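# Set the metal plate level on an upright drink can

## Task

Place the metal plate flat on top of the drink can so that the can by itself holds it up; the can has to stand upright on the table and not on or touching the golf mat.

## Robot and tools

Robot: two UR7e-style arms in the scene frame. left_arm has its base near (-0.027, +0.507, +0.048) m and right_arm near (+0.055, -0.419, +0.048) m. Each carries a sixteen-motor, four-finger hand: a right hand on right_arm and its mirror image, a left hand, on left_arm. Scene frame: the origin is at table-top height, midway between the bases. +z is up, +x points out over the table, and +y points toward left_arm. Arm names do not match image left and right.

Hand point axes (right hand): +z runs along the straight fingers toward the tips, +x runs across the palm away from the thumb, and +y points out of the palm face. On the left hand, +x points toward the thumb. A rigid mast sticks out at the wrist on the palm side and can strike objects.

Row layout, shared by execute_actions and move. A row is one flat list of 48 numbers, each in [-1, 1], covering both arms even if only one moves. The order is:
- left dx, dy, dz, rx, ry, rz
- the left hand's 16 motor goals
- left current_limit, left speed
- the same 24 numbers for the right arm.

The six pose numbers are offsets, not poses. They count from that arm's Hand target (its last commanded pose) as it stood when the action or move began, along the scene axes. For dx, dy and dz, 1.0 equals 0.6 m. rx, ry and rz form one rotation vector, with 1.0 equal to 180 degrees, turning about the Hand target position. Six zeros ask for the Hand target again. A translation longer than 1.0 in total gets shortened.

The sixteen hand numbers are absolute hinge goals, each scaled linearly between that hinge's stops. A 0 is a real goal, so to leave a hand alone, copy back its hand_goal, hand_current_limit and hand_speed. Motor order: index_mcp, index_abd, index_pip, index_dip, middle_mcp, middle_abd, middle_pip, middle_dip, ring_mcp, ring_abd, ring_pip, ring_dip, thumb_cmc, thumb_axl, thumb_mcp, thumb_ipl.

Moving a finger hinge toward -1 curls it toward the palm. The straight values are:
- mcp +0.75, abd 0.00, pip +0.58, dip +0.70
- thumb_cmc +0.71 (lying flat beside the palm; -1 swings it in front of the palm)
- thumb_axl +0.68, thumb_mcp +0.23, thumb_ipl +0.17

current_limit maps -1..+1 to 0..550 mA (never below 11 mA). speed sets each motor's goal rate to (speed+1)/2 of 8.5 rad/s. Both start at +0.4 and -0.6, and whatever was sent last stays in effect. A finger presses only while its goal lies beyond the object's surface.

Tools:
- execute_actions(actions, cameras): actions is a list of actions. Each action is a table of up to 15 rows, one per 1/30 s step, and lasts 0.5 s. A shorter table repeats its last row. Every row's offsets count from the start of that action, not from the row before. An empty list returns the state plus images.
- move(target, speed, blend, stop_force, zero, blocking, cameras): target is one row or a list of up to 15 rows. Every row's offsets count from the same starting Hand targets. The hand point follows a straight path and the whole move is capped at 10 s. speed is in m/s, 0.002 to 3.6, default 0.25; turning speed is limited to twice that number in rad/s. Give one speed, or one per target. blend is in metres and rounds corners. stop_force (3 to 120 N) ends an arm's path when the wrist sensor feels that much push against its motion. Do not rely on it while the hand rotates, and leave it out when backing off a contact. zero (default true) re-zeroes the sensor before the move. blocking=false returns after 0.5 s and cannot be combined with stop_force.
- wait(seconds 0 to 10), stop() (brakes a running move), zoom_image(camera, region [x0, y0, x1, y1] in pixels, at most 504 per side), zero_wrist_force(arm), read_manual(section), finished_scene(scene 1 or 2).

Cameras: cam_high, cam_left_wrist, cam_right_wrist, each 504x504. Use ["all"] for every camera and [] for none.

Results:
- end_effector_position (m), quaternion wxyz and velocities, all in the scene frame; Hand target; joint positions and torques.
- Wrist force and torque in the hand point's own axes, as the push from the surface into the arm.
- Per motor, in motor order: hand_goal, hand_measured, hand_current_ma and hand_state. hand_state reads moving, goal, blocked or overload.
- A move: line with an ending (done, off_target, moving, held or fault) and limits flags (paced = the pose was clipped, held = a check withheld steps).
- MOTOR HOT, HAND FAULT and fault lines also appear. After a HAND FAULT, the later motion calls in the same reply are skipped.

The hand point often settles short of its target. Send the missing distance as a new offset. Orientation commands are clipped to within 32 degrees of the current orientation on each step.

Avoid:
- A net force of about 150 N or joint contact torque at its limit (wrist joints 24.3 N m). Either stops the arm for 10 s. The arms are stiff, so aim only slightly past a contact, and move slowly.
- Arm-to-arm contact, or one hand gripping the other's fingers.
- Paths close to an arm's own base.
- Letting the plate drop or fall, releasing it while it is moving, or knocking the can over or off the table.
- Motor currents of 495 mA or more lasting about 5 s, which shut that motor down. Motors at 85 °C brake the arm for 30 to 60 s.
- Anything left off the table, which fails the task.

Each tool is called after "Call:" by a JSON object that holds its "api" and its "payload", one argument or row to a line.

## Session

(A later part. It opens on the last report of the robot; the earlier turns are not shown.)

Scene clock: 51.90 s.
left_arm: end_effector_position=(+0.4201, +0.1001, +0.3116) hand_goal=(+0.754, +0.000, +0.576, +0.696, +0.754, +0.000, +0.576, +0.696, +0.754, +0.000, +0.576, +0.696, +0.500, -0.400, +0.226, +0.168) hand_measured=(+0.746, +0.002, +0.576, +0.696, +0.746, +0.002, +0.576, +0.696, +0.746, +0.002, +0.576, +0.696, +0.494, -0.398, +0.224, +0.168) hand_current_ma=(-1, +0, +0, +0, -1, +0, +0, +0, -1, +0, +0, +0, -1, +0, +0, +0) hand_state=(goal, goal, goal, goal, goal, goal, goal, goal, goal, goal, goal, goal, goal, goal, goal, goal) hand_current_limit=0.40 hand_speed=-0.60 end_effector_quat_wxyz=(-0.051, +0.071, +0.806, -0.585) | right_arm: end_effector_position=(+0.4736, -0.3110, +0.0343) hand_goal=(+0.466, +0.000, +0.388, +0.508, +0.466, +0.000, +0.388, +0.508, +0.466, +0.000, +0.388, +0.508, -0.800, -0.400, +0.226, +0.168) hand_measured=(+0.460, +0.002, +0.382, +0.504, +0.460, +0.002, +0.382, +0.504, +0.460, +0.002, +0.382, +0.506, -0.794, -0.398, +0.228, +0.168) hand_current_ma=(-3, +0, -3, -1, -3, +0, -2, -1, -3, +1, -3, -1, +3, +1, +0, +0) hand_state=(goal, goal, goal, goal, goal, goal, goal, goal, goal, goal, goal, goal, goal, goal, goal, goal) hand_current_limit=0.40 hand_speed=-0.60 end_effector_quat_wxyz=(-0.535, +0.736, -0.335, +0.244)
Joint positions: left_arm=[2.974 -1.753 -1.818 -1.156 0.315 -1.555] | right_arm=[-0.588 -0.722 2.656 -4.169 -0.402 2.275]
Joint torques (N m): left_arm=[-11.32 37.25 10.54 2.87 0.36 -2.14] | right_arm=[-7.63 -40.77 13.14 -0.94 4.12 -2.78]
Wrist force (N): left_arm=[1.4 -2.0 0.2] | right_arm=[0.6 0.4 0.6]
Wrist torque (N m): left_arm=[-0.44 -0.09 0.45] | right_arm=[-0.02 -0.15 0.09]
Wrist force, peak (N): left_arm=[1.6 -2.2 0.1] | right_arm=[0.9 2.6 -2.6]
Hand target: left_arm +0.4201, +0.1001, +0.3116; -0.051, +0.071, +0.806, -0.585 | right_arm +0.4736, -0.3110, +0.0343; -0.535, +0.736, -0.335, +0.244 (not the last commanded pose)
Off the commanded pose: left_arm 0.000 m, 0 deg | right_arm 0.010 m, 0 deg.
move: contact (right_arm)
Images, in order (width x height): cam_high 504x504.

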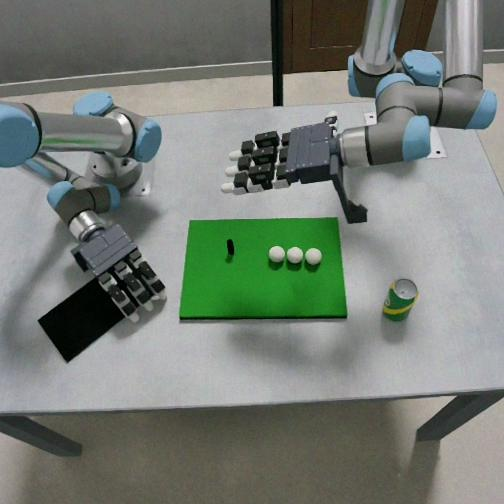

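Call:
{"api": "execute_actions", "payload": {
  "actions": [
    [[0,0,0,0,0,0,0.754,0,0.576,0.696,0.754,0,0.576,0.696,0.754,0,0.576,0.696,0.5,-0.4,0.226,0.168,0.4,-0.6,0,0,0,0,0,0,0.55,0,0.15,0.25,0.55,0,0.15,0.25,0.55,0,0.15,0.25,-0.8,-0.4,0.226,0.168,0.3,-0.6]],
    [[0,0,0,0,0,0,0.754,0,0.576,0.696,0.754,0,0.576,0.696,0.754,0,0.576,0.696,0.5,-0.4,0.226,0.168,0.4,-0.6,0,0,0,0,0,0,0.55,0,0.15,0.25,0.55,0,0.15,0.25,0.55,0,0.15,0.25,-0.8,-0.4,0.226,0.168,0.3,-0.6]]
  ]
}}

Call:
{"api": "execute_actions", "payload": {
  "actions": [
    [[0,0,0,0,0,0,0.754,0,0.576,0.696,0.754,0,0.576,0.696,0.754,0,0.576,0.696,0.5,-0.4,0.226,0.168,0.4,-0.6,0,0,0,0,0,0,0.4,0,0.01,0.17,0.4,0,0.01,0.17,0.4,0,0.01,0.17,-0.8,-0.4,0.226,0.168,0.78,-0.8]],
    [[0,0,0,0,0,0,0.754,0,0.576,0.696,0.754,0,0.576,0.696,0.754,0,0.576,0.696,0.5,-0.4,0.226,0.168,0.4,-0.6,0,0,0,0,0,0,0.4,0,0.01,0.17,0.4,0,0.01,0.17,0.4,0,0.01,0.17,-0.8,-0.4,0.226,0.168,0.78,-0.8]]
  ],
  "cameras": ["cam_high"]
}}

Scene clock: 54.27 s.
left_arm: end_effector_position=(+0.4201, +0.1001, +0.3116) hand_goal=(+0.754, +0.000, +0.576, +0.696, +0.754, +0.000, +0.576, +0.696, +0.754, +0.000, +0.576, +0.696, +0.500, -0.400, +0.226, +0.168) hand_measured=(+0.746, +0.002, +0.576, +0.696, +0.746, +0.002, +0.576, +0.696, +0.746, +0.002, +0.576, +0.696, +0.494, -0.398, +0.224, +0.168) hand_current_ma=(-1, +0, +0, +0, -1, +0, +0, +0, -1, +0, +0, +0, -1, +0, +0, +0) hand_state=(goal, goal, goal, goal, goal, goal, goal, goal, goal, goal, goal, goal, goal, goal, goal, goal) hand_current_limit=0.40 hand_speed=-0.60 end_effector_quat_wxyz=(-0.051, +0.071, +0.806, -0.585) | right_arm: end_effector_position=(+0.4736, -0.3110, +0.0343) hand_goal=(+0.550, +0.000, +0.150, +0.250, +0.550, +0.000, +0.150, +0.250, +0.550, +0.000, +0.150, +0.250, -0.800, -0.400, +0.226, +0.168) hand_measured=(+0.544, +0.002, +0.164, +0.262, +0.546, +0.002, +0.164, +0.264, +0.546, +0.002, +0.168, +0.264, -0.794, -0.398, +0.228, +0.168) hand_current_ma=(-3, +0, +11, +8, -2, +0, +10, +10, -2, +1, +14, +9, +3, +1, +0, +0) hand_state=(goal, goal, goal, goal, goal, goal, goal, goal, goal, goal, goal, goal, goal, goal, goal, goal) hand_current_limit=0.30 hand_speed=-0.60 end_effector_quat_wxyz=(-0.535, +0.736, -0.335, +0.244)
Joint positions: left_arm=[2.974 -1.753 -1.818 -1.156 0.315 -1.555] | right_arm=[-0.588 -0.722 2.656 -4.169 -0.402 2.275]
Joint torques (N m): left_arm=[-11.1 37.21 11.02 2.88 0.36 -2.18] | right_arm=[-8.25 -40.18 12.77 -3.34 2.4 -2.51]
Wrist force (N): left_arm=[1.2 -2.1 0.0] | right_arm=[0.4 1.7 2.0]
Wrist torque (N m): left_arm=[-0.44 -0.07 0.44] | right_arm=[-0.02 -0.17 0.09]
Wrist force, peak (N): left_arm=[1.5 -2.4 0.1] | right_arm=[0.2 1.7 3.3]
Hand target: left_arm +0.4201, +0.1001, +0.3116; -0.051, +0.071, +0.806, -0.585 | right_arm +0.4736, -0.3110, +0.0343; -0.535, +0.736, -0.335, +0.244
Off the commanded pose: left_arm 0.000 m, 0 deg | right_arm 0.000 m, 0 deg.

Scene clock: 55.47 s.
left_arm: end_effector_position=(+0.4201, +0.1001, +0.3116) hand_goal=(+0.754, +0.000, +0.576, +0.696, +0.754, +0.000, +0.576, +0.696, +0.754, +0.000, +0.576, +0.696, +0.500, -0.400, +0.226, +0.168) hand_measured=(+0.746, +0.002, +0.576, +0.696, +0.746, +0.002, +0.576, +0.696, +0.746, +0.002, +0.576, +0.696, +0.494, -0.398, +0.224, +0.168) hand_current_ma=(-1, +0, +0, +0, -1, +0, +0, +0, -1, +0, +0, +0, -1, +0, +0, +0) hand_state=(goal, goal, goal, goal, goal, goal, goal, goal, goal, goal, goal, goal, goal, goal, goal, goal) hand_current_limit=0.40 hand_speed=-0.60 end_effector_quat_wxyz=(-0.051, +0.071, +0.806, -0.585) | right_arm: end_effector_position=(+0.4736, -0.3110, +0.0343) hand_goal=(+0.400, +0.000, +0.010, +0.170, +0.400, +0.000, +0.010, +0.170, +0.400, +0.000, +0.010, +0.170, -0.800, -0.400, +0.226, +0.168) hand_measured=(+0.536, +0.002, +0.146, +0.236, +0.542, +0.002, +0.136, +0.242, +0.540, +0.002, +0.148, +0.232, -0.796, -0.398, +0.228, +0.168) hand_current_ma=(+418, +0, +385, +120, +450, +0, +339, +138, +444, +1, +390, +112, +2, +0, +1, +0) hand_state=(blocked, goal, blocked, blocked, blocked, goal, blocked, blocked, blocked, goal, blocked, blocked, goal, goal, goal, goal) hand_current_limit=0.78 hand_speed=-0.80 end_effector_quat_wxyz=(-0.535, +0.736, -0.335, +0.244)
Joint positions: left_arm=[2.974 -1.753 -1.818 -1.156 0.315 -1.555] | right_arm=[-0.588 -0.722 2.656 -4.169 -0.402 2.275]
Joint torques (N m): left_arm=[-11.35 36.65 10.13 2.84 0.34 -2.22] | right_arm=[-7.49 -38.19 13.1 -3.99 0.58 -2.42]
Wrist force (N): left_arm=[1.4 -2.1 0.0] | right_arm=[0.9 6.8 3.6]
Wrist torque (N m): left_arm=[-0.45 -0.09 0.45] | right_arm=[-0.10 -0.35 0.17]
Wrist force, peak (N): left_arm=[1.3 -2.3 -0.2] | right_arm=[0.8 8.2 3.9]
Hand target: left_arm +0.4201, +0.1001, +0.3116; -0.051, +0.071, +0.806, -0.585 | right_arm +0.4736, -0.3110, +0.0343; -0.535, +0.736, -0.335, +0.244
Off the commanded pose: left_arm 0.000 m, 0 deg | right_arm 0.000 m, 0 deg.
Images, in order (width x height): cam_high 504x504.

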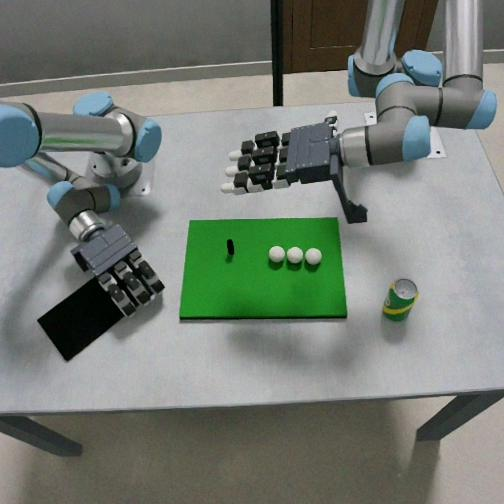

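Call:
{"api": "move", "payload": {
  "target": [
    [0,0,0,0,0,0,0.754,0,0.576,0.696,0.754,0,0.576,0.696,0.754,0,0.576,0.696,0.5,-0.4,0.226,0.168,0.4,-0.6,0.0013,-0.0015,0.015,0.0084,0.0073,0,0.4,0,0.01,0.17,0.4,0,0.01,0.17,0.4,0,0.01,0.17,-0.8,-0.4,0.226,0.168,0.78,-0.8]
  ],
  "speed": 0.02,
  "cameras": ["cam_high"]
}}

Call:
{"api": "zoom_image", "payload": {
  "camera": "cam_high",
  "region": [0, 200, 200, 400]
}}

Scene clock: 57.23 s.
left_arm: end_effector_position=(+0.4201, +0.1001, +0.3116) hand_goal=(+0.754, +0.000, +0.576, +0.696, +0.754, +0.000, +0.576, +0.696, +0.754, +0.000, +0.576, +0.696, +0.500, -0.400, +0.226, +0.168) hand_measured=(+0.746, +0.002, +0.576, +0.696, +0.746, +0.002, +0.576, +0.696, +0.746, +0.002, +0.576, +0.696, +0.494, -0.398, +0.224, +0.168) hand_current_ma=(-1, +0, +0, +0, -1, +0, +0, +0, -1, +0, +0, +0, -1, +0, +0, +0) hand_state=(goal, goal, goal, goal, goal, goal, goal, goal, goal, goal, goal, goal, goal, goal, goal, goal) hand_current_limit=0.40 hand_speed=-0.60 end_effector_quat_wxyz=(-0.051, +0.071, +0.806, -0.585) | right_arm: end_effector_position=(+0.4744, -0.3119, +0.0432) hand_goal=(+0.400, +0.000, +0.010, +0.170, +0.400, +0.000, +0.010, +0.170, +0.400, +0.000, +0.010, +0.170, -0.800, -0.400, +0.226, +0.168) hand_measured=(+0.400, +0.002, +0.016, +0.176, +0.422, +0.002, +0.034, +0.186, +0.444, +0.008, +0.052, +0.190, -0.802, -0.398, +0.224, +0.166) hand_current_ma=(+0, +1, +3, +2, +22, +1, +22, +12, +68, +3, +56, +16, +0, +0, +0, -1) hand_state=(goal, goal, goal, goal, blocked, goal, blocked, goal, blocked, goal, blocked, goal, goal, goal, goal, goal) hand_current_limit=0.78 hand_speed=-0.80 end_effector_quat_wxyz=(-0.541, +0.731, -0.345, +0.231)
Joint positions: left_arm=[2.974 -1.753 -1.818 -1.156 0.315 -1.555] | right_arm=[-0.594 -0.779 2.659 -4.082 -0.391 2.276]
Joint torques (N m): left_arm=[-11.7 37.2 10.04 2.89 0.27 -2.24] | right_arm=[-9.71 -40.14 12.31 -1.69 3.84 -2.98]
Wrist force (N): left_arm=[1.3 -2.1 0.0] | right_arm=[-0.6 1.2 3.8]
Wrist torque (N m): left_arm=[-0.46 -0.07 0.44] | right_arm=[0.10 -0.28 0.13]
Wrist force, peak (N): left_arm=[1.5 -2.3 0.1] | right_arm=[0.5 9.2 4.0]
Hand target: left_arm +0.4201, +0.1001, +0.3116; -0.051, +0.071, +0.806, -0.585 | right_arm +0.4744, -0.3119, +0.0433; -0.541, +0.731, -0.345, +0.231
Off the commanded pose: left_arm 0.000 m, 0 deg | right_arm 0.000 m, 0 deg.
move: done
Images, in order (width x height): cam_high 504x504.

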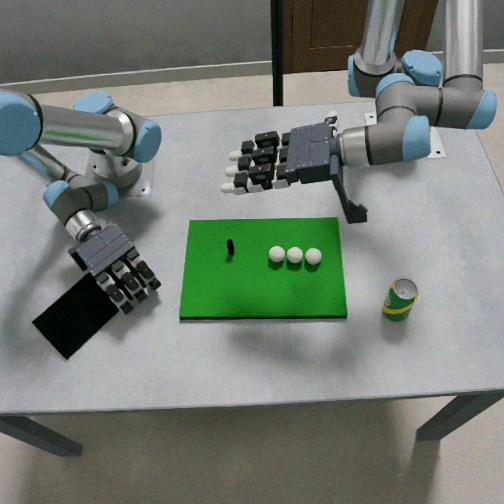

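Scaled by 2.520 from the camera's 504x504 image, which has a finer 720x720 frame.

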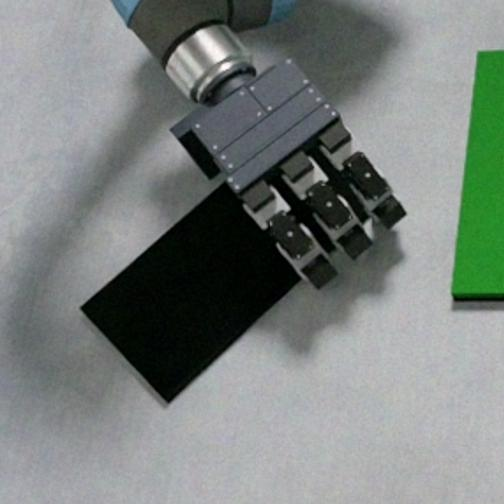

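Call:
{"api": "execute_actions", "payload": {
  "actions": [
    [[0,0,0,0,0,0,0.754,0,0.576,0.696,0.754,0,0.576,0.696,0.754,0,0.576,0.696,0.5,-0.4,0.226,0.168,0.4,-0.6,0,0,0,0,0,0,0.5,0,0.1,0.22,0.5,0,0.1,0.22,0.5,0,0.1,0.22,-0.8,-0.4,0.226,0.168,0.3,-0.6]]
  ]
}}

Call:
{"api": "move", "payload": {
  "target": [
    [0,0,0,0,0,0,0.754,0,0.576,0.696,0.754,0,0.576,0.696,0.754,0,0.576,0.696,0.5,-0.4,0.226,0.168,0.4,-0.6,0,0,0.1,-0.0084,-0.0073,0,0.5,0,0.1,0.22,0.5,0,0.1,0.22,0.5,0,0.1,0.22,-0.8,-0.4,0.226,0.168,0.3,-0.6]
  ],
  "speed": 0.08,
  "cameras": ["cam_high"]
}}

Call:
{"api": "zoom_image", "payload": {
  "camera": "cam_high",
  "region": [0, 200, 200, 400]
}}

Scene clock: 67.87 s.
left_arm: end_effector_position=(+0.4201, +0.1001, +0.3116) hand_goal=(+0.754, +0.000, +0.576, +0.696, +0.754, +0.000, +0.576, +0.696, +0.754, +0.000, +0.576, +0.696, +0.500, -0.400, +0.226, +0.168) hand_measured=(+0.746, +0.002, +0.576, +0.696, +0.746, +0.002, +0.576, +0.696, +0.746, +0.002, +0.576, +0.696, +0.494, -0.398, +0.224, +0.168) hand_current_ma=(-1, +0, +0, +0, -1, +0, +0, +0, -1, +0, +0, +0, -1, +0, +0, +0) hand_state=(goal, goal, goal, goal, goal, goal, goal, goal, goal, goal, goal, goal, goal, goal, goal, goal) hand_current_limit=0.40 hand_speed=-0.60 end_effector_quat_wxyz=(-0.051, +0.071, +0.806, -0.585) | right_arm: end_effector_position=(+0.4744, -0.3119, +0.0433) hand_goal=(+0.500, +0.000, +0.100, +0.220, +0.500, +0.000, +0.100, +0.220, +0.500, +0.000, +0.100, +0.220, -0.800, -0.400, +0.226, +0.168) hand_measured=(+0.484, +0.002, +0.096, +0.218, +0.484, +0.002, +0.096, +0.218, +0.484, +0.002, +0.096, +0.218, -0.800, -0.398, +0.224, +0.166) hand_current_ma=(-14, +1, -2, -1, -14, +1, -1, -1, -15, +1, -1, +0, +0, +0, +0, -1) hand_state=(goal, goal, goal, goal, goal, goal, goal, goal, goal, goal, goal, goal, goal, goal, goal, goal) hand_current_limit=0.30 hand_speed=-0.60 end_effector_quat_wxyz=(-0.541, +0.731, -0.345, +0.231)
Joint positions: left_arm=[2.974 -1.753 -1.818 -1.156 0.315 -1.555] | right_arm=[-0.594 -0.779 2.659 -4.082 -0.391 2.276]
Joint torques (N m): left_arm=[-10.91 36.6 10.07 2.74 0.3 -2.24] | right_arm=[-4.87 -39.81 11.62 -1.06 3.96 -2.72]
Wrist force (N): left_arm=[1.4 -2.0 0.0] | right_arm=[0.4 0.3 0.5]
Wrist torque (N m): left_arm=[-0.44 -0.10 0.45] | right_arm=[0.02 -0.10 0.08]
Wrist force, peak (N): left_arm=[1.5 -2.3 0.0] | right_arm=[-0.6 1.0 4.1]
Hand target: left_arm +0.4201, +0.1001, +0.3116; -0.051, +0.071, +0.806, -0.585 | right_arm +0.4744, -0.3119, +0.0433; -0.541, +0.731, -0.345, +0.231
Off the commanded pose: left_arm 0.000 m, 0 deg | right_arm 0.000 m, 0 deg.

Scene clock: 69.43 s.
left_arm: end_effector_position=(+0.4201, +0.1001, +0.3116) hand_goal=(+0.754, +0.000, +0.576, +0.696, +0.754, +0.000, +0.576, +0.696, +0.754, +0.000, +0.576, +0.696, +0.500, -0.400, +0.226, +0.168) hand_measured=(+0.746, +0.002, +0.576, +0.696, +0.746, +0.002, +0.576, +0.696, +0.746, +0.002, +0.576, +0.696, +0.494, -0.398, +0.224, +0.168) hand_current_ma=(-1, +0, +0, +0, -1, +0, +0, +0, -1, +0, +0, +0, -1, +0, +0, +0) hand_state=(goal, goal, goal, goal, goal, goal, goal, goal, goal, goal, goal, goal, goal, goal, goal, goal) hand_current_limit=0.40 hand_speed=-0.60 end_effector_quat_wxyz=(-0.051, +0.071, +0.806, -0.585) | right_arm: end_effector_position=(+0.4744, -0.3118, +0.1032) hand_goal=(+0.500, +0.000, +0.100, +0.220, +0.500, +0.000, +0.100, +0.220, +0.500, +0.000, +0.100, +0.220, -0.800, -0.400, +0.226, +0.168) hand_measured=(+0.484, +0.002, +0.096, +0.218, +0.484, +0.002, +0.096, +0.218, +0.484, +0.002, +0.096, +0.218, -0.800, -0.398, +0.224, +0.166) hand_current_ma=(-14, +1, -2, -1, -14, +1, -1, -1, -15, +1, -1, +0, +0, +0, +0, -1) hand_state=(goal, goal, goal, goal, goal, goal, goal, goal, goal, goal, goal, goal, goal, goal, goal, goal) hand_current_limit=0.30 hand_speed=-0.60 end_effector_quat_wxyz=(-0.535, +0.736, -0.335, +0.244)
Joint positions: left_arm=[2.974 -1.753 -1.818 -1.156 0.315 -1.555] | right_arm=[-0.589 -1.081 2.701 -3.853 -0.401 2.273]
Joint torques (N m): left_arm=[-10.82 37.5 10.77 2.83 0.36 -2.17] | right_arm=[4.38 -35.23 6.67 -1.25 -1.2 -2.9]
Wrist force (N): left_arm=[1.4 -2.1 -0.1] | right_arm=[0.3 0.2 0.8]
Wrist torque (N m): left_arm=[-0.45 -0.09 0.45] | right_arm=[-0.02 -0.05 0.05]
Wrist force, peak (N): left_arm=[1.5 -2.2 0.0] | right_arm=[0.5 0.9 0.8]
Hand target: left_arm +0.4201, +0.1001, +0.3116; -0.051, +0.071, +0.806, -0.585 | right_arm +0.4744, -0.3119, +0.1033; -0.535, +0.736, -0.335, +0.244
Off the commanded pose: left_arm 0.000 m, 0 deg | right_arm 0.000 m, 0 deg.
move: done
Images, in order (width x height): cam_high 504x504.

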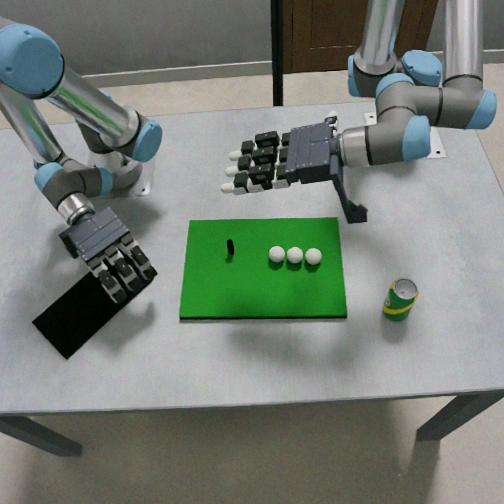

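Scaled by 2.520 from the camera's 504x504 image, which has a finer 720x720 frame.

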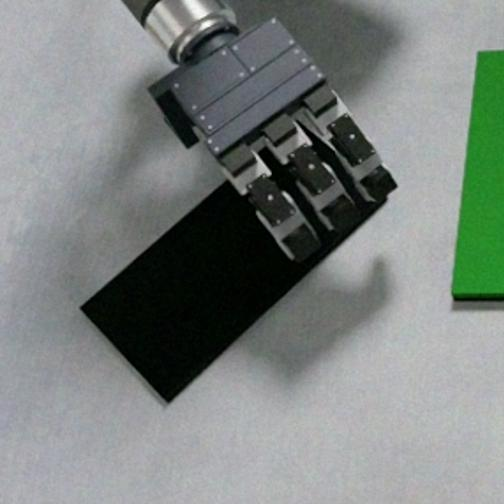

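Call:
{"api": "move", "payload": {
  "target": [
    [0,0,0,0,0,0,0.754,0,0.576,0.696,0.754,0,0.576,0.696,0.754,0,0.576,0.696,0.5,-0.4,0.226,0.168,0.4,-0.6,0.0518,-0.1403,0,0,0,0,0.466,0,0.387,0.507,0.466,0,0.387,0.507,0.466,0,0.387,0.507,-0.8,-0.4,0.226,0.168,0.4,-0.6]
  ],
  "speed": 0.15
}}

Call:
{"api": "move", "payload": {
  "target": [
    [0,0,0,0,0,0,0.754,0,0.576,0.696,0.754,0,0.576,0.696,0.754,0,0.576,0.696,0.5,-0.4,0.226,0.168,0.4,-0.6,0,0,-0.1147,0,0,0,0.466,0,0.387,0.507,0.466,0,0.387,0.507,0.466,0,0.387,0.507,-0.8,-0.4,0.226,0.168,0.4,-0.6]
  ],
  "speed": 0.08,
  "stop_force": 5
}}

Call:
{"api": "move", "payload": {
  "target": [
    [0,0,0,0,0,0,0.754,0,0.576,0.696,0.754,0,0.576,0.696,0.754,0,0.576,0.696,0.5,-0.4,0.226,0.168,0.4,-0.6,0.0252,0.0219,0,0,0,0,0.466,0,0.387,0.507,0.466,0,0.387,0.507,0.466,0,0.387,0.507,-0.8,-0.4,0.226,0.168,0.4,-0.6]
  ],
  "speed": 0.02,
  "stop_force": 3,
  "cameras": ["cam_high"]
}}

Call:
{"api": "zoom_image", "payload": {
  "camera": "cam_high",
  "region": [0, 200, 200, 400]
}}

Scene clock: 72.00 s.
left_arm: end_effector_position=(+0.4201, +0.1001, +0.3116) hand_goal=(+0.754, +0.000, +0.576, +0.696, +0.754, +0.000, +0.576, +0.696, +0.754, +0.000, +0.576, +0.696, +0.500, -0.400, +0.226, +0.168) hand_measured=(+0.746, +0.002, +0.576, +0.696, +0.746, +0.002, +0.576, +0.696, +0.746, +0.002, +0.576, +0.696, +0.494, -0.398, +0.224, +0.168) hand_current_ma=(-1, +0, +0, +0, -1, +0, +0, +0, -1, +0, +0, +0, -1, +0, +0, +0) hand_state=(goal, goal, goal, goal, goal, goal, goal, goal, goal, goal, goal, goal, goal, goal, goal, goal) hand_current_limit=0.40 hand_speed=-0.60 end_effector_quat_wxyz=(-0.051, +0.071, +0.806, -0.585) | right_arm: end_effector_position=(+0.5055, -0.3960, +0.1032) hand_goal=(+0.466, +0.000, +0.388, +0.508, +0.466, +0.000, +0.388, +0.508, +0.466, +0.000, +0.388, +0.508, -0.800, -0.400, +0.226, +0.168) hand_measured=(+0.460, +0.002, +0.382, +0.504, +0.460, +0.002, +0.382, +0.504, +0.460, +0.002, +0.382, +0.504, -0.800, -0.398, +0.226, +0.166) hand_current_ma=(-2, +1, -3, -1, -3, +1, -2, -1, -3, +1, -3, -1, +0, +0, +0, -1) hand_state=(goal, goal, goal, goal, goal, goal, goal, goal, goal, goal, goal, goal, goal, goal, goal, goal) hand_current_limit=0.40 hand_speed=-0.60 end_effector_quat_wxyz=(-0.535, +0.736, -0.336, +0.244)
Joint positions: left_arm=[2.974 -1.753 -1.818 -1.156 0.315 -1.555] | right_arm=[-0.749 -1.231 2.602 -3.229 -0.327 1.873]
Joint torques (N m): left_arm=[-11.5 36.79 10.7 2.79 0.22 -2.12] | right_arm=[-7.87 -36.05 -11.9 -0.25 4.47 -2.87]
Wrist force (N): left_arm=[1.5 -2.1 0.0] | right_arm=[0.7 0.1 1.0]
Wrist torque (N m): left_arm=[-0.44 -0.10 0.46] | right_arm=[-0.05 -0.09 0.10]
Wrist force, peak (N): left_arm=[1.3 -2.3 0.1] | right_arm=[1.4 0.2 0.9]
Hand target: left_arm +0.4201, +0.1001, +0.3116; -0.051, +0.071, +0.806, -0.585 | right_arm +0.5055, -0.3960, +0.1033; -0.535, +0.736, -0.335, +0.244
Off the commanded pose: left_arm 0.000 m, 0 deg | right_arm 0.000 m, 0 deg.
move: done

Scene clock: 74.10 s.
left_arm: end_effector_position=(+0.4201, +0.1001, +0.3116) hand_goal=(+0.754, +0.000, +0.576, +0.696, +0.754, +0.000, +0.576, +0.696, +0.754, +0.000, +0.576, +0.696, +0.500, -0.400, +0.226, +0.168) hand_measured=(+0.746, +0.002, +0.576, +0.696, +0.746, +0.002, +0.576, +0.696, +0.746, +0.002, +0.576, +0.696, +0.494, -0.398, +0.224, +0.168) hand_current_ma=(-1, +0, +0, +0, -1, +0, +0, +0, -1, +0, +0, +0, -1, +0, +0, +0) hand_state=(goal, goal, goal, goal, goal, goal, goal, goal, goal, goal, goal, goal, goal, goal, goal, goal) hand_current_limit=0.40 hand_speed=-0.60 end_effector_quat_wxyz=(-0.051, +0.071, +0.806, -0.585) | right_arm: end_effector_position=(+0.5055, -0.3960, +0.0344) hand_goal=(+0.466, +0.000, +0.388, +0.508, +0.466, +0.000, +0.388, +0.508, +0.466, +0.000, +0.388, +0.508, -0.800, -0.400, +0.226, +0.168) hand_measured=(+0.460, +0.002, +0.382, +0.504, +0.460, +0.002, +0.382, +0.504, +0.460, +0.002, +0.382, +0.504, -0.800, -0.398, +0.226, +0.166) hand_current_ma=(-3, +1, -3, -1, -3, +1, -2, -1, -3, +1, -3, -1, +0, +0, +0, -1) hand_state=(goal, goal, goal, goal, goal, goal, goal, goal, goal, goal, goal, goal, goal, goal, goal, goal) hand_current_limit=0.40 hand_speed=-0.60 end_effector_quat_wxyz=(-0.535, +0.736, -0.335, +0.244)
Joint positions: left_arm=[2.974 -1.753 -1.818 -1.156 0.315 -1.555] | right_arm=[-0.749 -0.92 2.588 -3.524 -0.327 1.871]
Joint torques (N m): left_arm=[-11.47 37.16 10.51 2.69 0.39 -2.14] | right_arm=[6.8 -20.38 -6.6 -3.66 -1.05 2.9]
Wrist force (N): left_arm=[1.3 -2.1 -0.1] | right_arm=[0.3 0.0 1.1]
Wrist torque (N m): left_arm=[-0.44 -0.07 0.44] | right_arm=[-0.05 -0.06 -0.01]
Wrist force, peak (N): left_arm=[1.4 -2.3 0.0] | right_arm=[0.8 -0.3 1.2]
Hand target: left_arm +0.4201, +0.1001, +0.3116; -0.051, +0.071, +0.806, -0.585 | right_arm +0.5055, -0.3960, +0.0344; -0.535, +0.736, -0.335, +0.244
Off the commanded pose: left_arm 0.000 m, 0 deg | right_arm 0.000 m, 0 deg.
move: done

Scene clock: 75.73 s.
left_arm: end_effector_position=(+0.4201, +0.1001, +0.3116) hand_goal=(+0.754, +0.000, +0.576, +0.696, +0.754, +0.000, +0.576, +0.696, +0.754, +0.000, +0.576, +0.696, +0.500, -0.400, +0.226, +0.168) hand_measured=(+0.746, +0.002, +0.576, +0.696, +0.746, +0.002, +0.576, +0.696, +0.746, +0.002, +0.576, +0.696, +0.494, -0.398, +0.224, +0.168) hand_current_ma=(-1, +0, +0, +0, -1, +0, +0, +0, -1, +0, +0, +0, -1, +0, +0, +0) hand_state=(goal, goal, goal, goal, goal, goal, goal, goal, goal, goal, goal, goal, goal, goal, goal, goal) hand_current_limit=0.40 hand_speed=-0.60 end_effector_quat_wxyz=(-0.051, +0.071, +0.806, -0.585) | right_arm: end_effector_position=(+0.5125, -0.3899, +0.0345) hand_goal=(+0.466, +0.000, +0.388, +0.508, +0.466, +0.000, +0.388, +0.508, +0.466, +0.000, +0.388, +0.508, -0.800, -0.400, +0.226, +0.168) hand_measured=(+0.460, +0.002, +0.382, +0.504, +0.460, +0.002, +0.382, +0.504, +0.460, +0.002, +0.382, +0.506, -0.800, -0.398, +0.226, +0.166) hand_current_ma=(-3, +1, -3, -1, -3, +1, -2, -1, -3, +1, -3, -1, +0, +0, +0, +0) hand_state=(goal, goal, goal, goal, goal, goal, goal, goal, goal, goal, goal, goal, goal, goal, goal, goal) hand_current_limit=0.40 hand_speed=-0.60 end_effector_quat_wxyz=(-0.536, +0.736, -0.335, +0.243)
Joint positions: left_arm=[2.974 -1.753 -1.818 -1.156 0.315 -1.555] | right_arm=[-0.72 -0.892 2.564 -3.603 -0.335 1.951]
Joint torques (N m): left_arm=[-11.23 36.98 10.39 2.71 0.38 -2.16] | right_arm=[-8.1 -42.2 7.24 -0.98 4.37 -2.66]
Wrist force (N): left_arm=[1.3 -2.0 0.0] | right_arm=[0.2 0.0 1.1]
Wrist torque (N m): left_arm=[-0.44 -0.08 0.44] | right_arm=[-0.07 -0.08 0.11]
Wrist force, peak (N): left_arm=[1.5 -2.2 0.0] | right_arm=[0.8 2.5 -3.0]
Hand target: left_arm +0.4201, +0.1001, +0.3116; -0.051, +0.071, +0.806, -0.585 | right_arm +0.5125, -0.3899, +0.0345; -0.536, +0.736, -0.335, +0.243 (not the last commanded pose)
Off the commanded pose: left_arm 0.000 m, 0 deg | right_arm 0.011 m, 0 deg.
move: contact (right_arm)
Images, in order (width x height): cam_high 504x504.

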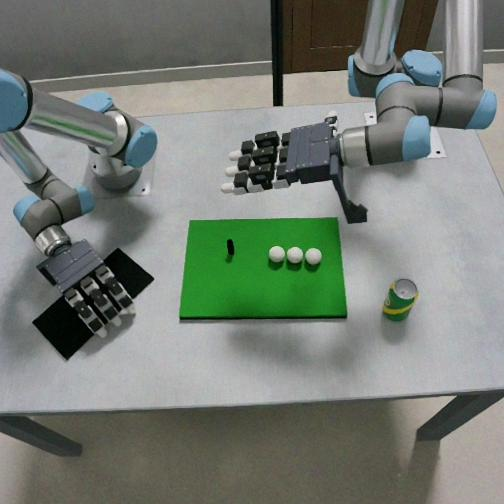

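Scaled by 2.520 from the camera's 504x504 image, which has a finer 720x720 frame.

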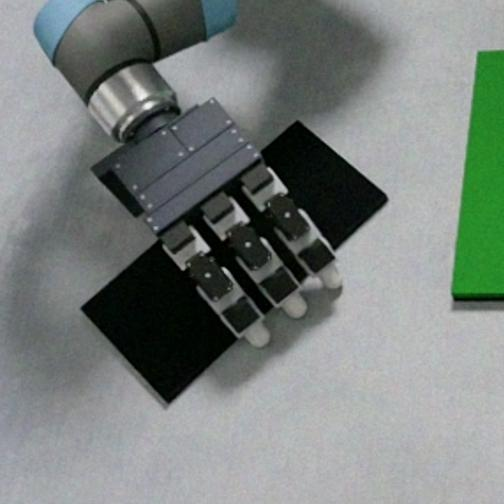

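Call:
{"api": "execute_actions", "payload": {
  "actions": [
    [[0,0,0,0,0,0,0.754,0,0.576,0.696,0.754,0,0.576,0.696,0.754,0,0.576,0.696,0.5,-0.4,0.226,0.168,0.4,-0.6,0,0,0,0,0,0,0.55,0,0.13,0.23,0.55,0,0.13,0.23,0.55,0,0.13,0.23,-0.8,-0.4,0.226,0.168,0.3,-0.6]],
    [[0,0,0,0,0,0,0.754,0,0.576,0.696,0.754,0,0.576,0.696,0.754,0,0.576,0.696,0.5,-0.4,0.226,0.168,0.4,-0.6,0,0,0,0,0,0,0.5,0,0.06,0.2,0.5,0,0.06,0.2,0.5,0,0.06,0.2,-0.8,-0.4,0.226,0.168,0.5,-0.7]],
    [[0,0,0,0,0,0,0.754,0,0.576,0.696,0.754,0,0.576,0.696,0.754,0,0.576,0.696,0.5,-0.4,0.226,0.168,0.4,-0.6,0,0,0,0,0,0,0.42,0,0.0,0.16,0.42,0,0.0,0.16,0.42,0,0.0,0.16,-0.8,-0.4,0.226,0.168,0.7,-0.8]]
  ],
  "cameras": ["cam_high"]
}}

Call:
{"api": "zoom_image", "payload": {
  "camera": "cam_high",
  "region": [0, 200, 200, 400]
}}

Scene clock: 78.00 s.
left_arm: end_effector_position=(+0.4201, +0.1001, +0.3116) hand_goal=(+0.754, +0.000, +0.576, +0.696, +0.754, +0.000, +0.576, +0.696, +0.754, +0.000, +0.576, +0.696, +0.500, -0.400, +0.226, +0.168) hand_measured=(+0.746, +0.002, +0.576, +0.696, +0.746, +0.002, +0.576, +0.696, +0.746, +0.002, +0.576, +0.696, +0.494, -0.398, +0.224, +0.168) hand_current_ma=(-1, +0, +0, +0, -1, +0, +0, +0, -1, +0, +0, +0, -1, +0, +0, +0) hand_state=(goal, goal, goal, goal, goal, goal, goal, goal, goal, goal, goal, goal, goal, goal, goal, goal) hand_current_limit=0.40 hand_speed=-0.60 end_effector_quat_wxyz=(-0.051, +0.071, +0.806, -0.585) | right_arm: end_effector_position=(+0.5125, -0.3899, +0.0345) hand_goal=(+0.420, +0.000, +0.000, +0.160, +0.420, +0.000, +0.000, +0.160, +0.420, +0.000, +0.000, +0.160, -0.800, -0.400, +0.226, +0.168) hand_measured=(+0.534, +0.002, +0.118, +0.228, +0.554, +0.002, +0.126, +0.246, +0.568, +0.002, +0.156, +0.244, -0.794, -0.398, +0.228, +0.168) hand_current_ma=(+320, +1, +306, +127, +413, +1, +335, +187, +468, +1, +468, +180, +2, +0, +1, +0) hand_state=(blocked, goal, blocked, blocked, blocked, goal, blocked, blocked, blocked, goal, blocked, blocked, goal, goal, goal, goal) hand_current_limit=0.70 hand_speed=-0.80 end_effector_quat_wxyz=(-0.536, +0.736, -0.335, +0.243)
Joint positions: left_arm=[2.974 -1.753 -1.818 -1.156 0.315 -1.555] | right_arm=[-0.72 -0.892 2.564 -3.603 -0.335 1.951]
Joint torques (N m): left_arm=[-11.3 36.81 10.23 2.68 0.42 -2.24] | right_arm=[-7.34 -39.07 5.36 -3.84 1.39 -1.45]
Wrist force (N): left_arm=[1.4 -2.1 0.1] | right_arm=[1.1 5.1 3.8]
Wrist torque (N m): left_arm=[-0.45 -0.09 0.45] | right_arm=[-0.21 -0.26 0.16]
Wrist force, peak (N): left_arm=[1.5 -2.2 0.0] | right_arm=[0.9 6.2 5.4]
Hand target: left_arm +0.4201, +0.1001, +0.3116; -0.051, +0.071, +0.806, -0.585 | right_arm +0.5125, -0.3899, +0.0345; -0.536, +0.736, -0.335, +0.243
Off the commanded pose: left_arm 0.000 m, 0 deg | right_arm 0.000 m, 0 deg.
Images, in order (width x height): cam_high 504x504.

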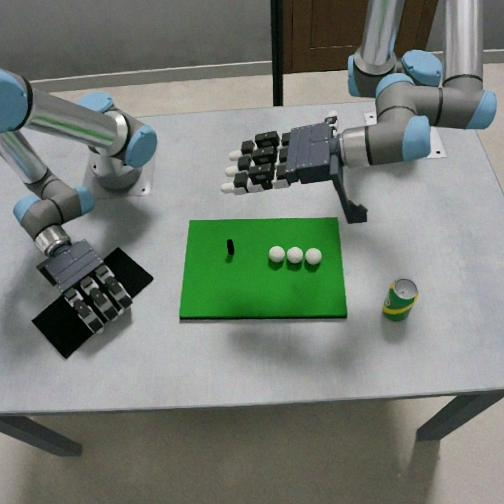

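Scaled by 2.520 from the camera's 504x504 image, which has a finer 720x720 frame.

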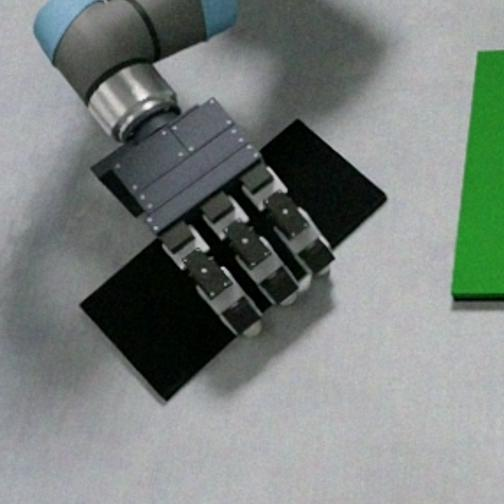

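Call:
{"api": "move", "payload": {
  "target": [
    [0,0,0,0,0,0,0.754,0,0.576,0.696,0.754,0,0.576,0.696,0.754,0,0.576,0.696,0.5,-0.4,0.226,0.168,0.4,-0.6,-0.003,-0.0027,0.0107,0.0146,-0.0168,0,0.42,0,0.0,0.16,0.42,0,0.0,0.16,0.42,0,0.0,0.16,-0.8,-0.4,0.226,0.168,0.75,-0.8]
  ],
  "speed": 0.03
}}

Call:
{"api": "move", "payload": {
  "target": [
    [0,0,0,0,0,0,0.754,0,0.576,0.696,0.754,0,0.576,0.696,0.754,0,0.576,0.696,0.5,-0.4,0.226,0.168,0.4,-0.6,-0.003,-0.0027,0.0107,0.0146,-0.0168,0,0.42,0,0.0,0.16,0.42,0,0.0,0.16,0.42,0,0.0,0.16,-0.8,-0.4,0.226,0.168,0.75,-0.8]
  ],
  "speed": 0.03,
  "cameras": ["cam_high"]
}}

Call:
{"api": "zoom_image", "payload": {
  "camera": "cam_high",
  "region": [0, 200, 200, 400]
}}

Scene clock: 79.97 s.
left_arm: end_effector_position=(+0.4201, +0.1001, +0.3116) hand_goal=(+0.754, +0.000, +0.576, +0.696, +0.754, +0.000, +0.576, +0.696, +0.754, +0.000, +0.576, +0.696, +0.500, -0.400, +0.226, +0.168) hand_measured=(+0.746, +0.002, +0.576, +0.696, +0.746, +0.002, +0.576, +0.696, +0.746, +0.002, +0.576, +0.696, +0.494, -0.398, +0.224, +0.168) hand_current_ma=(-1, +0, +0, +0, -1, +0, +0, +0, -1, +0, +0, +0, -1, +0, +0, +0) hand_state=(goal, goal, goal, goal, goal, goal, goal, goal, goal, goal, goal, goal, goal, goal, goal, goal) hand_current_limit=0.40 hand_speed=-0.60 end_effector_quat_wxyz=(-0.051, +0.071, +0.806, -0.585) | right_arm: end_effector_position=(+0.5107, -0.3915, +0.0409) hand_goal=(+0.420, +0.000, +0.000, +0.160, +0.420, +0.000, +0.000, +0.160, +0.420, +0.000, +0.000, +0.160, -0.800, -0.400, +0.226, +0.168) hand_measured=(+0.532, +0.002, +0.084, +0.200, +0.550, +0.002, +0.074, +0.200, +0.554, +0.002, +0.084, +0.192, -0.794, -0.398, +0.230, +0.168) hand_current_ma=(+312, +0, +177, +52, +392, +1, +144, +53, +411, +1, +176, +39, +3, +0, +2, +0) hand_state=(blocked, goal, blocked, blocked, blocked, goal, blocked, blocked, blocked, goal, blocked, blocked, goal, goal, goal, goal) hand_current_limit=0.75 hand_speed=-0.80 end_effector_quat_wxyz=(-0.561, +0.717, -0.326, +0.255)
Joint positions: left_arm=[2.974 -1.753 -1.818 -1.156 0.315 -1.555] | right_arm=[-0.759 -0.871 2.58 -3.604 -0.257 1.905]
Joint torques (N m): left_arm=[-11.21 37.29 10.57 2.56 0.33 -2.18] | right_arm=[-8.64 -18.25 7.86 -0.05 2.65 -2.48]
Wrist force (N): left_arm=[1.3 -2.1 0.1] | right_arm=[-0.3 -11.2 -5.6]
Wrist torque (N m): left_arm=[-0.46 -0.07 0.44] | right_arm=[-0.11 0.12 -0.20]
Wrist force, peak (N): left_arm=[1.4 -2.2 0.0] | right_arm=[0.0 -11.4 -5.8]
Hand target: left_arm +0.4201, +0.1001, +0.3116; -0.051, +0.071, +0.806, -0.585 | right_arm +0.5107, -0.3915, +0.0409; -0.561, +0.717, -0.326, +0.255
Off the commanded pose: left_arm 0.000 m, 0 deg | right_arm 0.000 m, 0 deg.
move: done

Scene clock: 81.70 s.
left_arm: end_effector_position=(+0.4201, +0.1001, +0.3116) hand_goal=(+0.754, +0.000, +0.576, +0.696, +0.754, +0.000, +0.576, +0.696, +0.754, +0.000, +0.576, +0.696, +0.500, -0.400, +0.226, +0.168) hand_measured=(+0.746, +0.002, +0.576, +0.696, +0.746, +0.002, +0.576, +0.696, +0.746, +0.002, +0.576, +0.696, +0.494, -0.398, +0.224, +0.168) hand_current_ma=(-1, +0, +0, +0, -1, +0, +0, +0, -1, +0, +0, +0, -1, +0, +0, +0) hand_state=(goal, goal, goal, goal, goal, goal, goal, goal, goal, goal, goal, goal, goal, goal, goal, goal) hand_current_limit=0.40 hand_speed=-0.60 end_effector_quat_wxyz=(-0.051, +0.071, +0.806, -0.585) | right_arm: end_effector_position=(+0.5089, -0.3931, +0.0473) hand_goal=(+0.420, +0.000, +0.000, +0.160, +0.420, +0.000, +0.000, +0.160, +0.420, +0.000, +0.000, +0.160, -0.800, -0.400, +0.226, +0.168) hand_measured=(+0.416, +0.002, +0.002, +0.164, +0.416, +0.002, +0.002, +0.164, +0.414, +0.002, +0.002, +0.164, -0.794, -0.398, +0.230, +0.168) hand_current_ma=(-2, +0, +1, +1, -2, +1, +0, +1, -2, +1, +1, +1, +2, +0, +2, +0) hand_state=(goal, goal, goal, goal, goal, goal, goal, goal, goal, goal, goal, goal, goal, goal, goal, goal) hand_current_limit=0.75 hand_speed=-0.80 end_effector_quat_wxyz=(-0.586, +0.697, -0.317, +0.266)
Joint positions: left_arm=[2.974 -1.753 -1.818 -1.156 0.315 -1.555] | right_arm=[-0.796 -0.858 2.598 -3.57 -0.179 1.834]
Joint torques (N m): left_arm=[-11.14 36.72 10 2.56 0.33 -2.24] | right_arm=[-7.76 -39.99 8.98 -1.34 5.13 -2.88]
Wrist force (N): left_arm=[1.3 -2.0 0.3] | right_arm=[-0.3 -1.5 -3.3]
Wrist torque (N m): left_arm=[-0.46 -0.07 0.44] | right_arm=[-0.29 0.09 0.11]
Wrist force, peak (N): left_arm=[1.6 -2.2 0.1] | right_arm=[-0.1 -11.6 -6.4]
Hand target: left_arm +0.4201, +0.1001, +0.3116; -0.051, +0.071, +0.806, -0.585 | right_arm +0.5089, -0.3931, +0.0473; -0.586, +0.697, -0.317, +0.266
Off the commanded pose: left_arm 0.000 m, 0 deg | right_arm 0.000 m, 0 deg.
move: done
Images, in order (width x height): cam_high 504x504.

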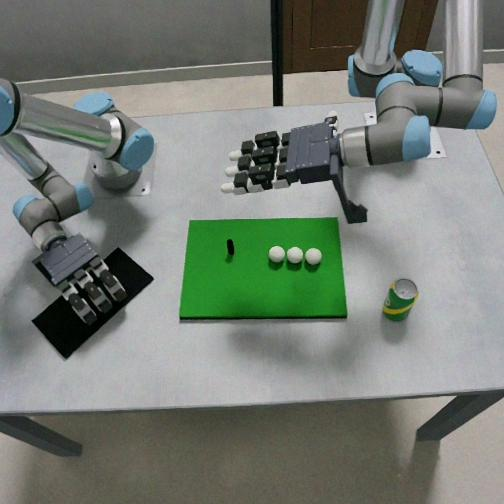

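Scaled by 2.520 from the camera's 504x504 image, which has a finer 720x720 frame.

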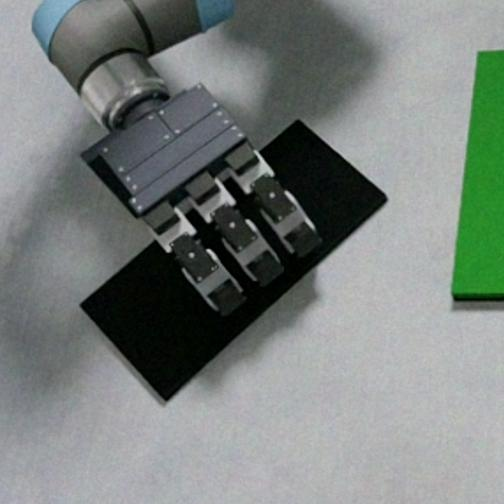

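Call:
{"api": "move", "payload": {
  "target": [
    [0,0,0,0,0,0,0.754,0,0.576,0.696,0.754,0,0.576,0.696,0.754,0,0.576,0.696,0.5,-0.4,0.226,0.168,0.4,-0.6,-0.0057,-0.0048,0.06,-0.0292,0.0336,0,0.42,0,0.0,0.16,0.42,0,0.0,0.16,0.42,0,0.0,0.16,-0.8,-0.4,0.226,0.168,0.4,-0.6]
  ],
  "speed": 0.08
}}

Call:
{"api": "move", "payload": {
  "target": [
    [0,0,0,0,0,0,0.754,0,0.576,0.696,0.754,0,0.576,0.696,0.754,0,0.576,0.696,0.5,-0.4,0.226,0.168,0.4,-0.6,0,0,0,0,0,0,0.466,0,0.387,0.507,0.466,0,0.387,0.507,0.466,0,0.387,0.507,-0.8,-0.4,0.226,0.168,0.4,-0.5]
  ],
  "speed": 0.08
}}

Call:
{"api": "move", "payload": {
  "target": [
    [0,0,0,0,0,0,0.754,0,0.576,0.696,0.754,0,0.576,0.696,0.754,0,0.576,0.696,0.5,-0.4,0.226,0.168,0.4,-0.6,0,0,-0.0867,0,0,0,0.466,0,0.387,0.507,0.466,0,0.387,0.507,0.466,0,0.387,0.507,-0.8,-0.4,0.226,0.168,0.4,-0.6]
  ],
  "speed": 0.05,
  "stop_force": 4
}}

Scene clock: 85.40 s.
left_arm: end_effector_position=(+0.4201, +0.1001, +0.3116) hand_goal=(+0.754, +0.000, +0.576, +0.696, +0.754, +0.000, +0.576, +0.696, +0.754, +0.000, +0.576, +0.696, +0.500, -0.400, +0.226, +0.168) hand_measured=(+0.746, +0.002, +0.576, +0.696, +0.746, +0.002, +0.576, +0.696, +0.746, +0.002, +0.576, +0.696, +0.494, -0.398, +0.224, +0.168) hand_current_ma=(-1, +0, +0, +0, -1, +0, +0, +0, -1, +0, +0, +0, -1, +0, +0, +0) hand_state=(goal, goal, goal, goal, goal, goal, goal, goal, goal, goal, goal, goal, goal, goal, goal, goal) hand_current_limit=0.40 hand_speed=-0.60 end_effector_quat_wxyz=(-0.051, +0.071, +0.806, -0.585) | right_arm: end_effector_position=(+0.5055, -0.3960, +0.0833) hand_goal=(+0.420, +0.000, +0.000, +0.160, +0.420, +0.000, +0.000, +0.160, +0.420, +0.000, +0.000, +0.160, -0.800, -0.400, +0.226, +0.168) hand_measured=(+0.414, +0.002, +0.002, +0.164, +0.414, +0.002, +0.002, +0.164, +0.414, +0.002, +0.002, +0.164, -0.794, -0.398, +0.230, +0.168) hand_current_ma=(-2, +0, +0, +1, -2, +1, +0, +1, -2, +1, +1, +1, +3, +0, +2, +0) hand_state=(goal, goal, goal, goal, goal, goal, goal, goal, goal, goal, goal, goal, goal, goal, goal, goal) hand_current_limit=0.40 hand_speed=-0.60 end_effector_quat_wxyz=(-0.535, +0.736, -0.335, +0.244)
Joint positions: left_arm=[2.974 -1.753 -1.818 -1.156 0.315 -1.555] | right_arm=[-0.749 -1.143 2.603 -3.312 -0.326 1.867]
Joint torques (N m): left_arm=[-11.45 36.96 10.59 2.58 0.25 -2.23] | right_arm=[6.46 -36.5 -10.46 -0.85 -1.04 -2.69]
Wrist force (N): left_arm=[1.3 -2.0 -0.1] | right_arm=[0.6 -0.3 0.9]
Wrist torque (N m): left_arm=[-0.42 -0.08 0.44] | right_arm=[-0.02 -0.05 0.09]
Wrist force, peak (N): left_arm=[1.6 -2.2 0.0] | right_arm=[-0.5 -1.3 -3.5]
Hand target: left_arm +0.4201, +0.1001, +0.3116; -0.051, +0.071, +0.806, -0.585 | right_arm +0.5055, -0.3960, +0.0833; -0.536, +0.736, -0.335, +0.243
Off the commanded pose: left_arm 0.000 m, 0 deg | right_arm 0.000 m, 0 deg.
move: done

Scene clock: 85.93 s.
left_arm: end_effector_position=(+0.4201, +0.1001, +0.3116) hand_goal=(+0.754, +0.000, +0.576, +0.696, +0.754, +0.000, +0.576, +0.696, +0.754, +0.000, +0.576, +0.696, +0.500, -0.400, +0.226, +0.168) hand_measured=(+0.746, +0.002, +0.576, +0.696, +0.746, +0.002, +0.576, +0.696, +0.746, +0.002, +0.576, +0.696, +0.494, -0.398, +0.224, +0.168) hand_current_ma=(-1, +0, +0, +0, -1, +0, +0, +0, -1, +0, +0, +0, -1, +0, +0, +0) hand_state=(goal, goal, goal, goal, goal, goal, goal, goal, goal, goal, goal, goal, goal, goal, goal, goal) hand_current_limit=0.40 hand_speed=-0.60 end_effector_quat_wxyz=(-0.051, +0.071, +0.806, -0.585) | right_arm: end_effector_position=(+0.5055, -0.3960, +0.0833) hand_goal=(+0.466, +0.000, +0.388, +0.508, +0.466, +0.000, +0.388, +0.508, +0.466, +0.000, +0.388, +0.508, -0.800, -0.400, +0.226, +0.168) hand_measured=(+0.450, +0.002, +0.382, +0.504, +0.450, +0.002, +0.382, +0.504, +0.448, +0.002, +0.382, +0.506, -0.794, -0.398, +0.230, +0.168) hand_current_ma=(-14, +0, -3, -1, -15, +1, -2, -1, -16, +1, -3, -1, +3, +0, +2, +0) hand_state=(goal, goal, goal, goal, goal, goal, goal, goal, goal, goal, goal, goal, goal, goal, goal, goal) hand_current_limit=0.40 hand_speed=-0.50 end_effector_quat_wxyz=(-0.535, +0.736, -0.335, +0.244)
Joint positions: left_arm=[2.974 -1.753 -1.818 -1.156 0.315 -1.555] | right_arm=[-0.749 -1.143 2.603 -3.312 -0.326 1.867]
Joint torques (N m): left_arm=[-11.3 37.07 9.78 2.52 0.33 -2.19] | right_arm=[6.83 -36.37 -10.86 -1.2 -0.4 -2.72]
Wrist force (N): left_arm=[1.5 -2.1 0.0] | right_arm=[0.7 -0.2 1.0]
Wrist torque (N m): left_arm=[-0.44 -0.10 0.46] | right_arm=[-0.04 -0.07 0.11]
Wrist force, peak (N): left_arm=[1.4 -2.3 0.0] | right_arm=[0.6 -0.4 1.2]
Hand target: left_arm +0.4201, +0.1001, +0.3116; -0.051, +0.071, +0.806, -0.585 | right_arm +0.5055, -0.3960, +0.0833; -0.535, +0.736, -0.335, +0.244
Off the commanded pose: left_arm 0.000 m, 0 deg | right_arm 0.000 m, 0 deg.
move: done

Scene clock: 88.17 s.
left_arm: end_effector_position=(+0.4201, +0.1001, +0.3116) hand_goal=(+0.754, +0.000, +0.576, +0.696, +0.754, +0.000, +0.576, +0.696, +0.754, +0.000, +0.576, +0.696, +0.500, -0.400, +0.226, +0.168) hand_measured=(+0.746, +0.002, +0.576, +0.696, +0.746, +0.002, +0.576, +0.696, +0.746, +0.002, +0.576, +0.696, +0.494, -0.398, +0.224, +0.168) hand_current_ma=(-1, +0, +0, +0, -1, +0, +0, +0, -1, +0, +0, +0, -1, +0, +0, +0) hand_state=(goal, goal, goal, goal, goal, goal, goal, goal, goal, goal, goal, goal, goal, goal, goal, goal) hand_current_limit=0.40 hand_speed=-0.60 end_effector_quat_wxyz=(-0.051, +0.071, +0.806, -0.585) | right_arm: end_effector_position=(+0.5054, -0.3961, +0.0326) hand_goal=(+0.466, +0.000, +0.388, +0.508, +0.466, +0.000, +0.388, +0.508, +0.466, +0.000, +0.388, +0.508, -0.800, -0.400, +0.226, +0.168) hand_measured=(+0.450, +0.002, +0.382, +0.504, +0.450, +0.002, +0.382, +0.504, +0.454, +0.004, +0.380, +0.500, -0.794, -0.398, +0.230, +0.168) hand_current_ma=(-14, +0, -3, -1, -13, +1, -2, -1, -10, +1, -5, -4, +3, +0, +2, +0) hand_state=(goal, goal, goal, goal, goal, goal, goal, goal, goal, goal, goal, goal, goal, goal, goal, goal) hand_current_limit=0.40 hand_speed=-0.60 end_effector_quat_wxyz=(-0.536, +0.736, -0.335, +0.243)
Joint positions: left_arm=[2.974 -1.753 -1.818 -1.156 0.315 -1.555] | right_arm=[-0.749 -0.915 2.586 -3.518 -0.326 1.863]
Joint torques (N m): left_arm=[-11.48 36.94 10.45 2.54 0.27 -2.1] | right_arm=[-7.7 -40.08 7.89 -1.03 0.35 -2.73]
Wrist force (N): left_arm=[1.3 -2.1 0.0] | right_arm=[0.3 -0.8 0.2]
Wrist torque (N m): left_arm=[-0.45 -0.08 0.44] | right_arm=[-0.01 -0.02 0.06]
Wrist force, peak (N): left_arm=[1.4 -2.3 0.0] | right_arm=[-0.3 -6.7 -6.2]
Hand target: left_arm +0.4201, +0.1001, +0.3116; -0.051, +0.071, +0.806, -0.585 | right_arm +0.5054, -0.3961, +0.0326; -0.536, +0.736, -0.335, +0.243 (not the last commanded pose)
Off the commanded pose: left_arm 0.000 m, 0 deg | right_arm 0.001 m, 0 deg.
move: contact (right_arm)

Call:
{"api": "move", "payload": {
  "target": [
    [0,0,0,0,0,0,0.754,0,0.576,0.696,0.754,0,0.576,0.696,0.754,0,0.576,0.696,0.5,-0.4,0.226,0.168,0.4,-0.6,0,0,0.1,0,0,0,0.712,0,0.401,0.478,0.712,0,0.401,0.478,0.712,0,0.401,0.478,0.5,-0.4,0.226,0.168,0.4,-0.6],
    [0,0,0,0,0,0,0.754,0,0.576,0.696,0.754,0,0.576,0.696,0.754,0,0.576,0.696,0.5,-0.4,0.226,0.168,0.4,-0.6,0.1307,-0.0837,0.1,-0.0255,0.0294,0,0.712,0,0.401,0.478,0.712,0,0.401,0.478,0.712,0,0.401,0.478,0.5,-0.4,0.226,0.168,0.4,-0.6],
    [0,0,0,0,0,0,0.754,0,0.576,0.696,0.754,0,0.576,0.696,0.754,0,0.576,0.696,0.5,-0.4,0.226,0.168,0.4,-0.6,0.1307,-0.0837,0.001,-0.0255,0.0294,0,0.712,0,0.401,0.478,0.712,0,0.401,0.478,0.712,0,0.401,0.478,0.5,-0.4,0.226,0.168,0.4,-0.6]
  ],
  "speed": 0.15,
  "cameras": ["cam_high"]
}}

Call:
{"api": "zoom_image", "payload": {
  "camera": "cam_high",
  "region": [0, 200, 200, 400]
}}

Scene clock: 93.70 s.
left_arm: end_effector_position=(+0.4201, +0.1001, +0.3116) hand_goal=(+0.754, +0.000, +0.576, +0.696, +0.754, +0.000, +0.576, +0.696, +0.754, +0.000, +0.576, +0.696, +0.500, -0.400, +0.226, +0.168) hand_measured=(+0.746, +0.002, +0.576, +0.696, +0.746, +0.002, +0.576, +0.696, +0.746, +0.002, +0.576, +0.696, +0.494, -0.398, +0.224, +0.168) hand_current_ma=(-1, +0, +0, +0, -1, +0, +0, +0, -1, +0, +0, +0, -1, +0, +0, +0) hand_state=(goal, goal, goal, goal, goal, goal, goal, goal, goal, goal, goal, goal, goal, goal, goal, goal) hand_current_limit=0.40 hand_speed=-0.60 end_effector_quat_wxyz=(-0.051, +0.071, +0.806, -0.585) | right_arm: end_effector_position=(+0.5838, -0.4463, +0.0333) hand_goal=(+0.712, +0.000, +0.402, +0.478, +0.712, +0.000, +0.402, +0.478, +0.712, +0.000, +0.402, +0.478, +0.500, -0.400, +0.226, +0.168) hand_measured=(+0.692, +0.002, +0.396, +0.480, +0.692, +0.002, +0.396, +0.480, +0.692, +0.002, +0.394, +0.480, +0.480, -0.398, +0.224, +0.168) hand_current_ma=(-19, +0, -3, +1, -19, +1, -3, +1, -20, +1, -3, +1, -17, +0, -1, +0) hand_state=(goal, goal, goal, goal, goal, goal, goal, goal, blocked, goal, goal, goal, goal, goal, goal, goal) hand_current_limit=0.40 hand_speed=-0.60 end_effector_quat_wxyz=(-0.490, +0.768, -0.349, +0.222)
Joint positions: left_arm=[2.974 -1.753 -1.818 -1.156 0.315 -1.555] | right_arm=[-0.659 -0.945 2.308 -3.305 -0.469 1.983]
Joint torques (N m): left_arm=[-11.07 36.96 9.98 2.42 0.29 -2.3] | right_arm=[7.55 -25.95 -12.01 -3.61 -1.49 2.93]
Wrist force (N): left_arm=[1.5 -2.2 -0.1] | right_arm=[0.9 0.2 1.3]
Wrist torque (N m): left_arm=[-0.46 -0.11 0.46] | right_arm=[-0.08 -0.13 -0.03]
Wrist force, peak (N): left_arm=[1.6 -2.2 0.1] | right_arm=[0.6 1.1 1.4]
Hand target: left_arm +0.4201, +0.1001, +0.3116; -0.051, +0.071, +0.806, -0.585 | right_arm +0.5838, -0.4463, +0.0332; -0.490, +0.767, -0.349, +0.222
Off the commanded pose: left_arm 0.000 m, 0 deg | right_arm 0.000 m, 0 deg.
move: done
Images, in order (width x height): cam_high 504x504.

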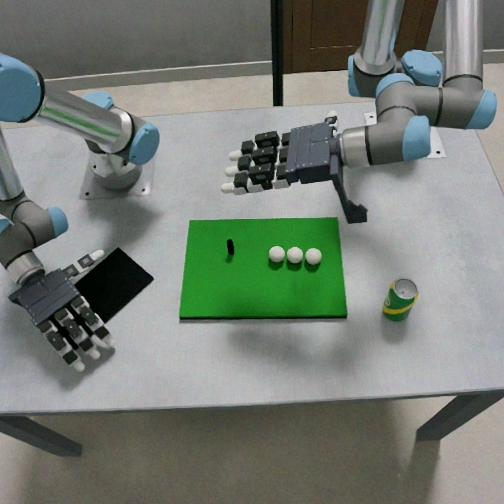

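Scaled by 2.520 from the camera's 504x504 image, which has a finer 720x720 frame.

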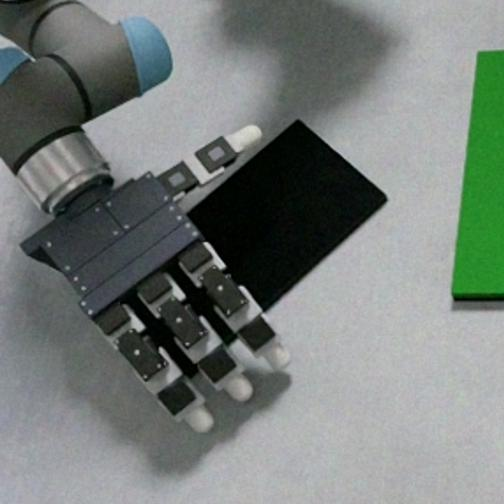

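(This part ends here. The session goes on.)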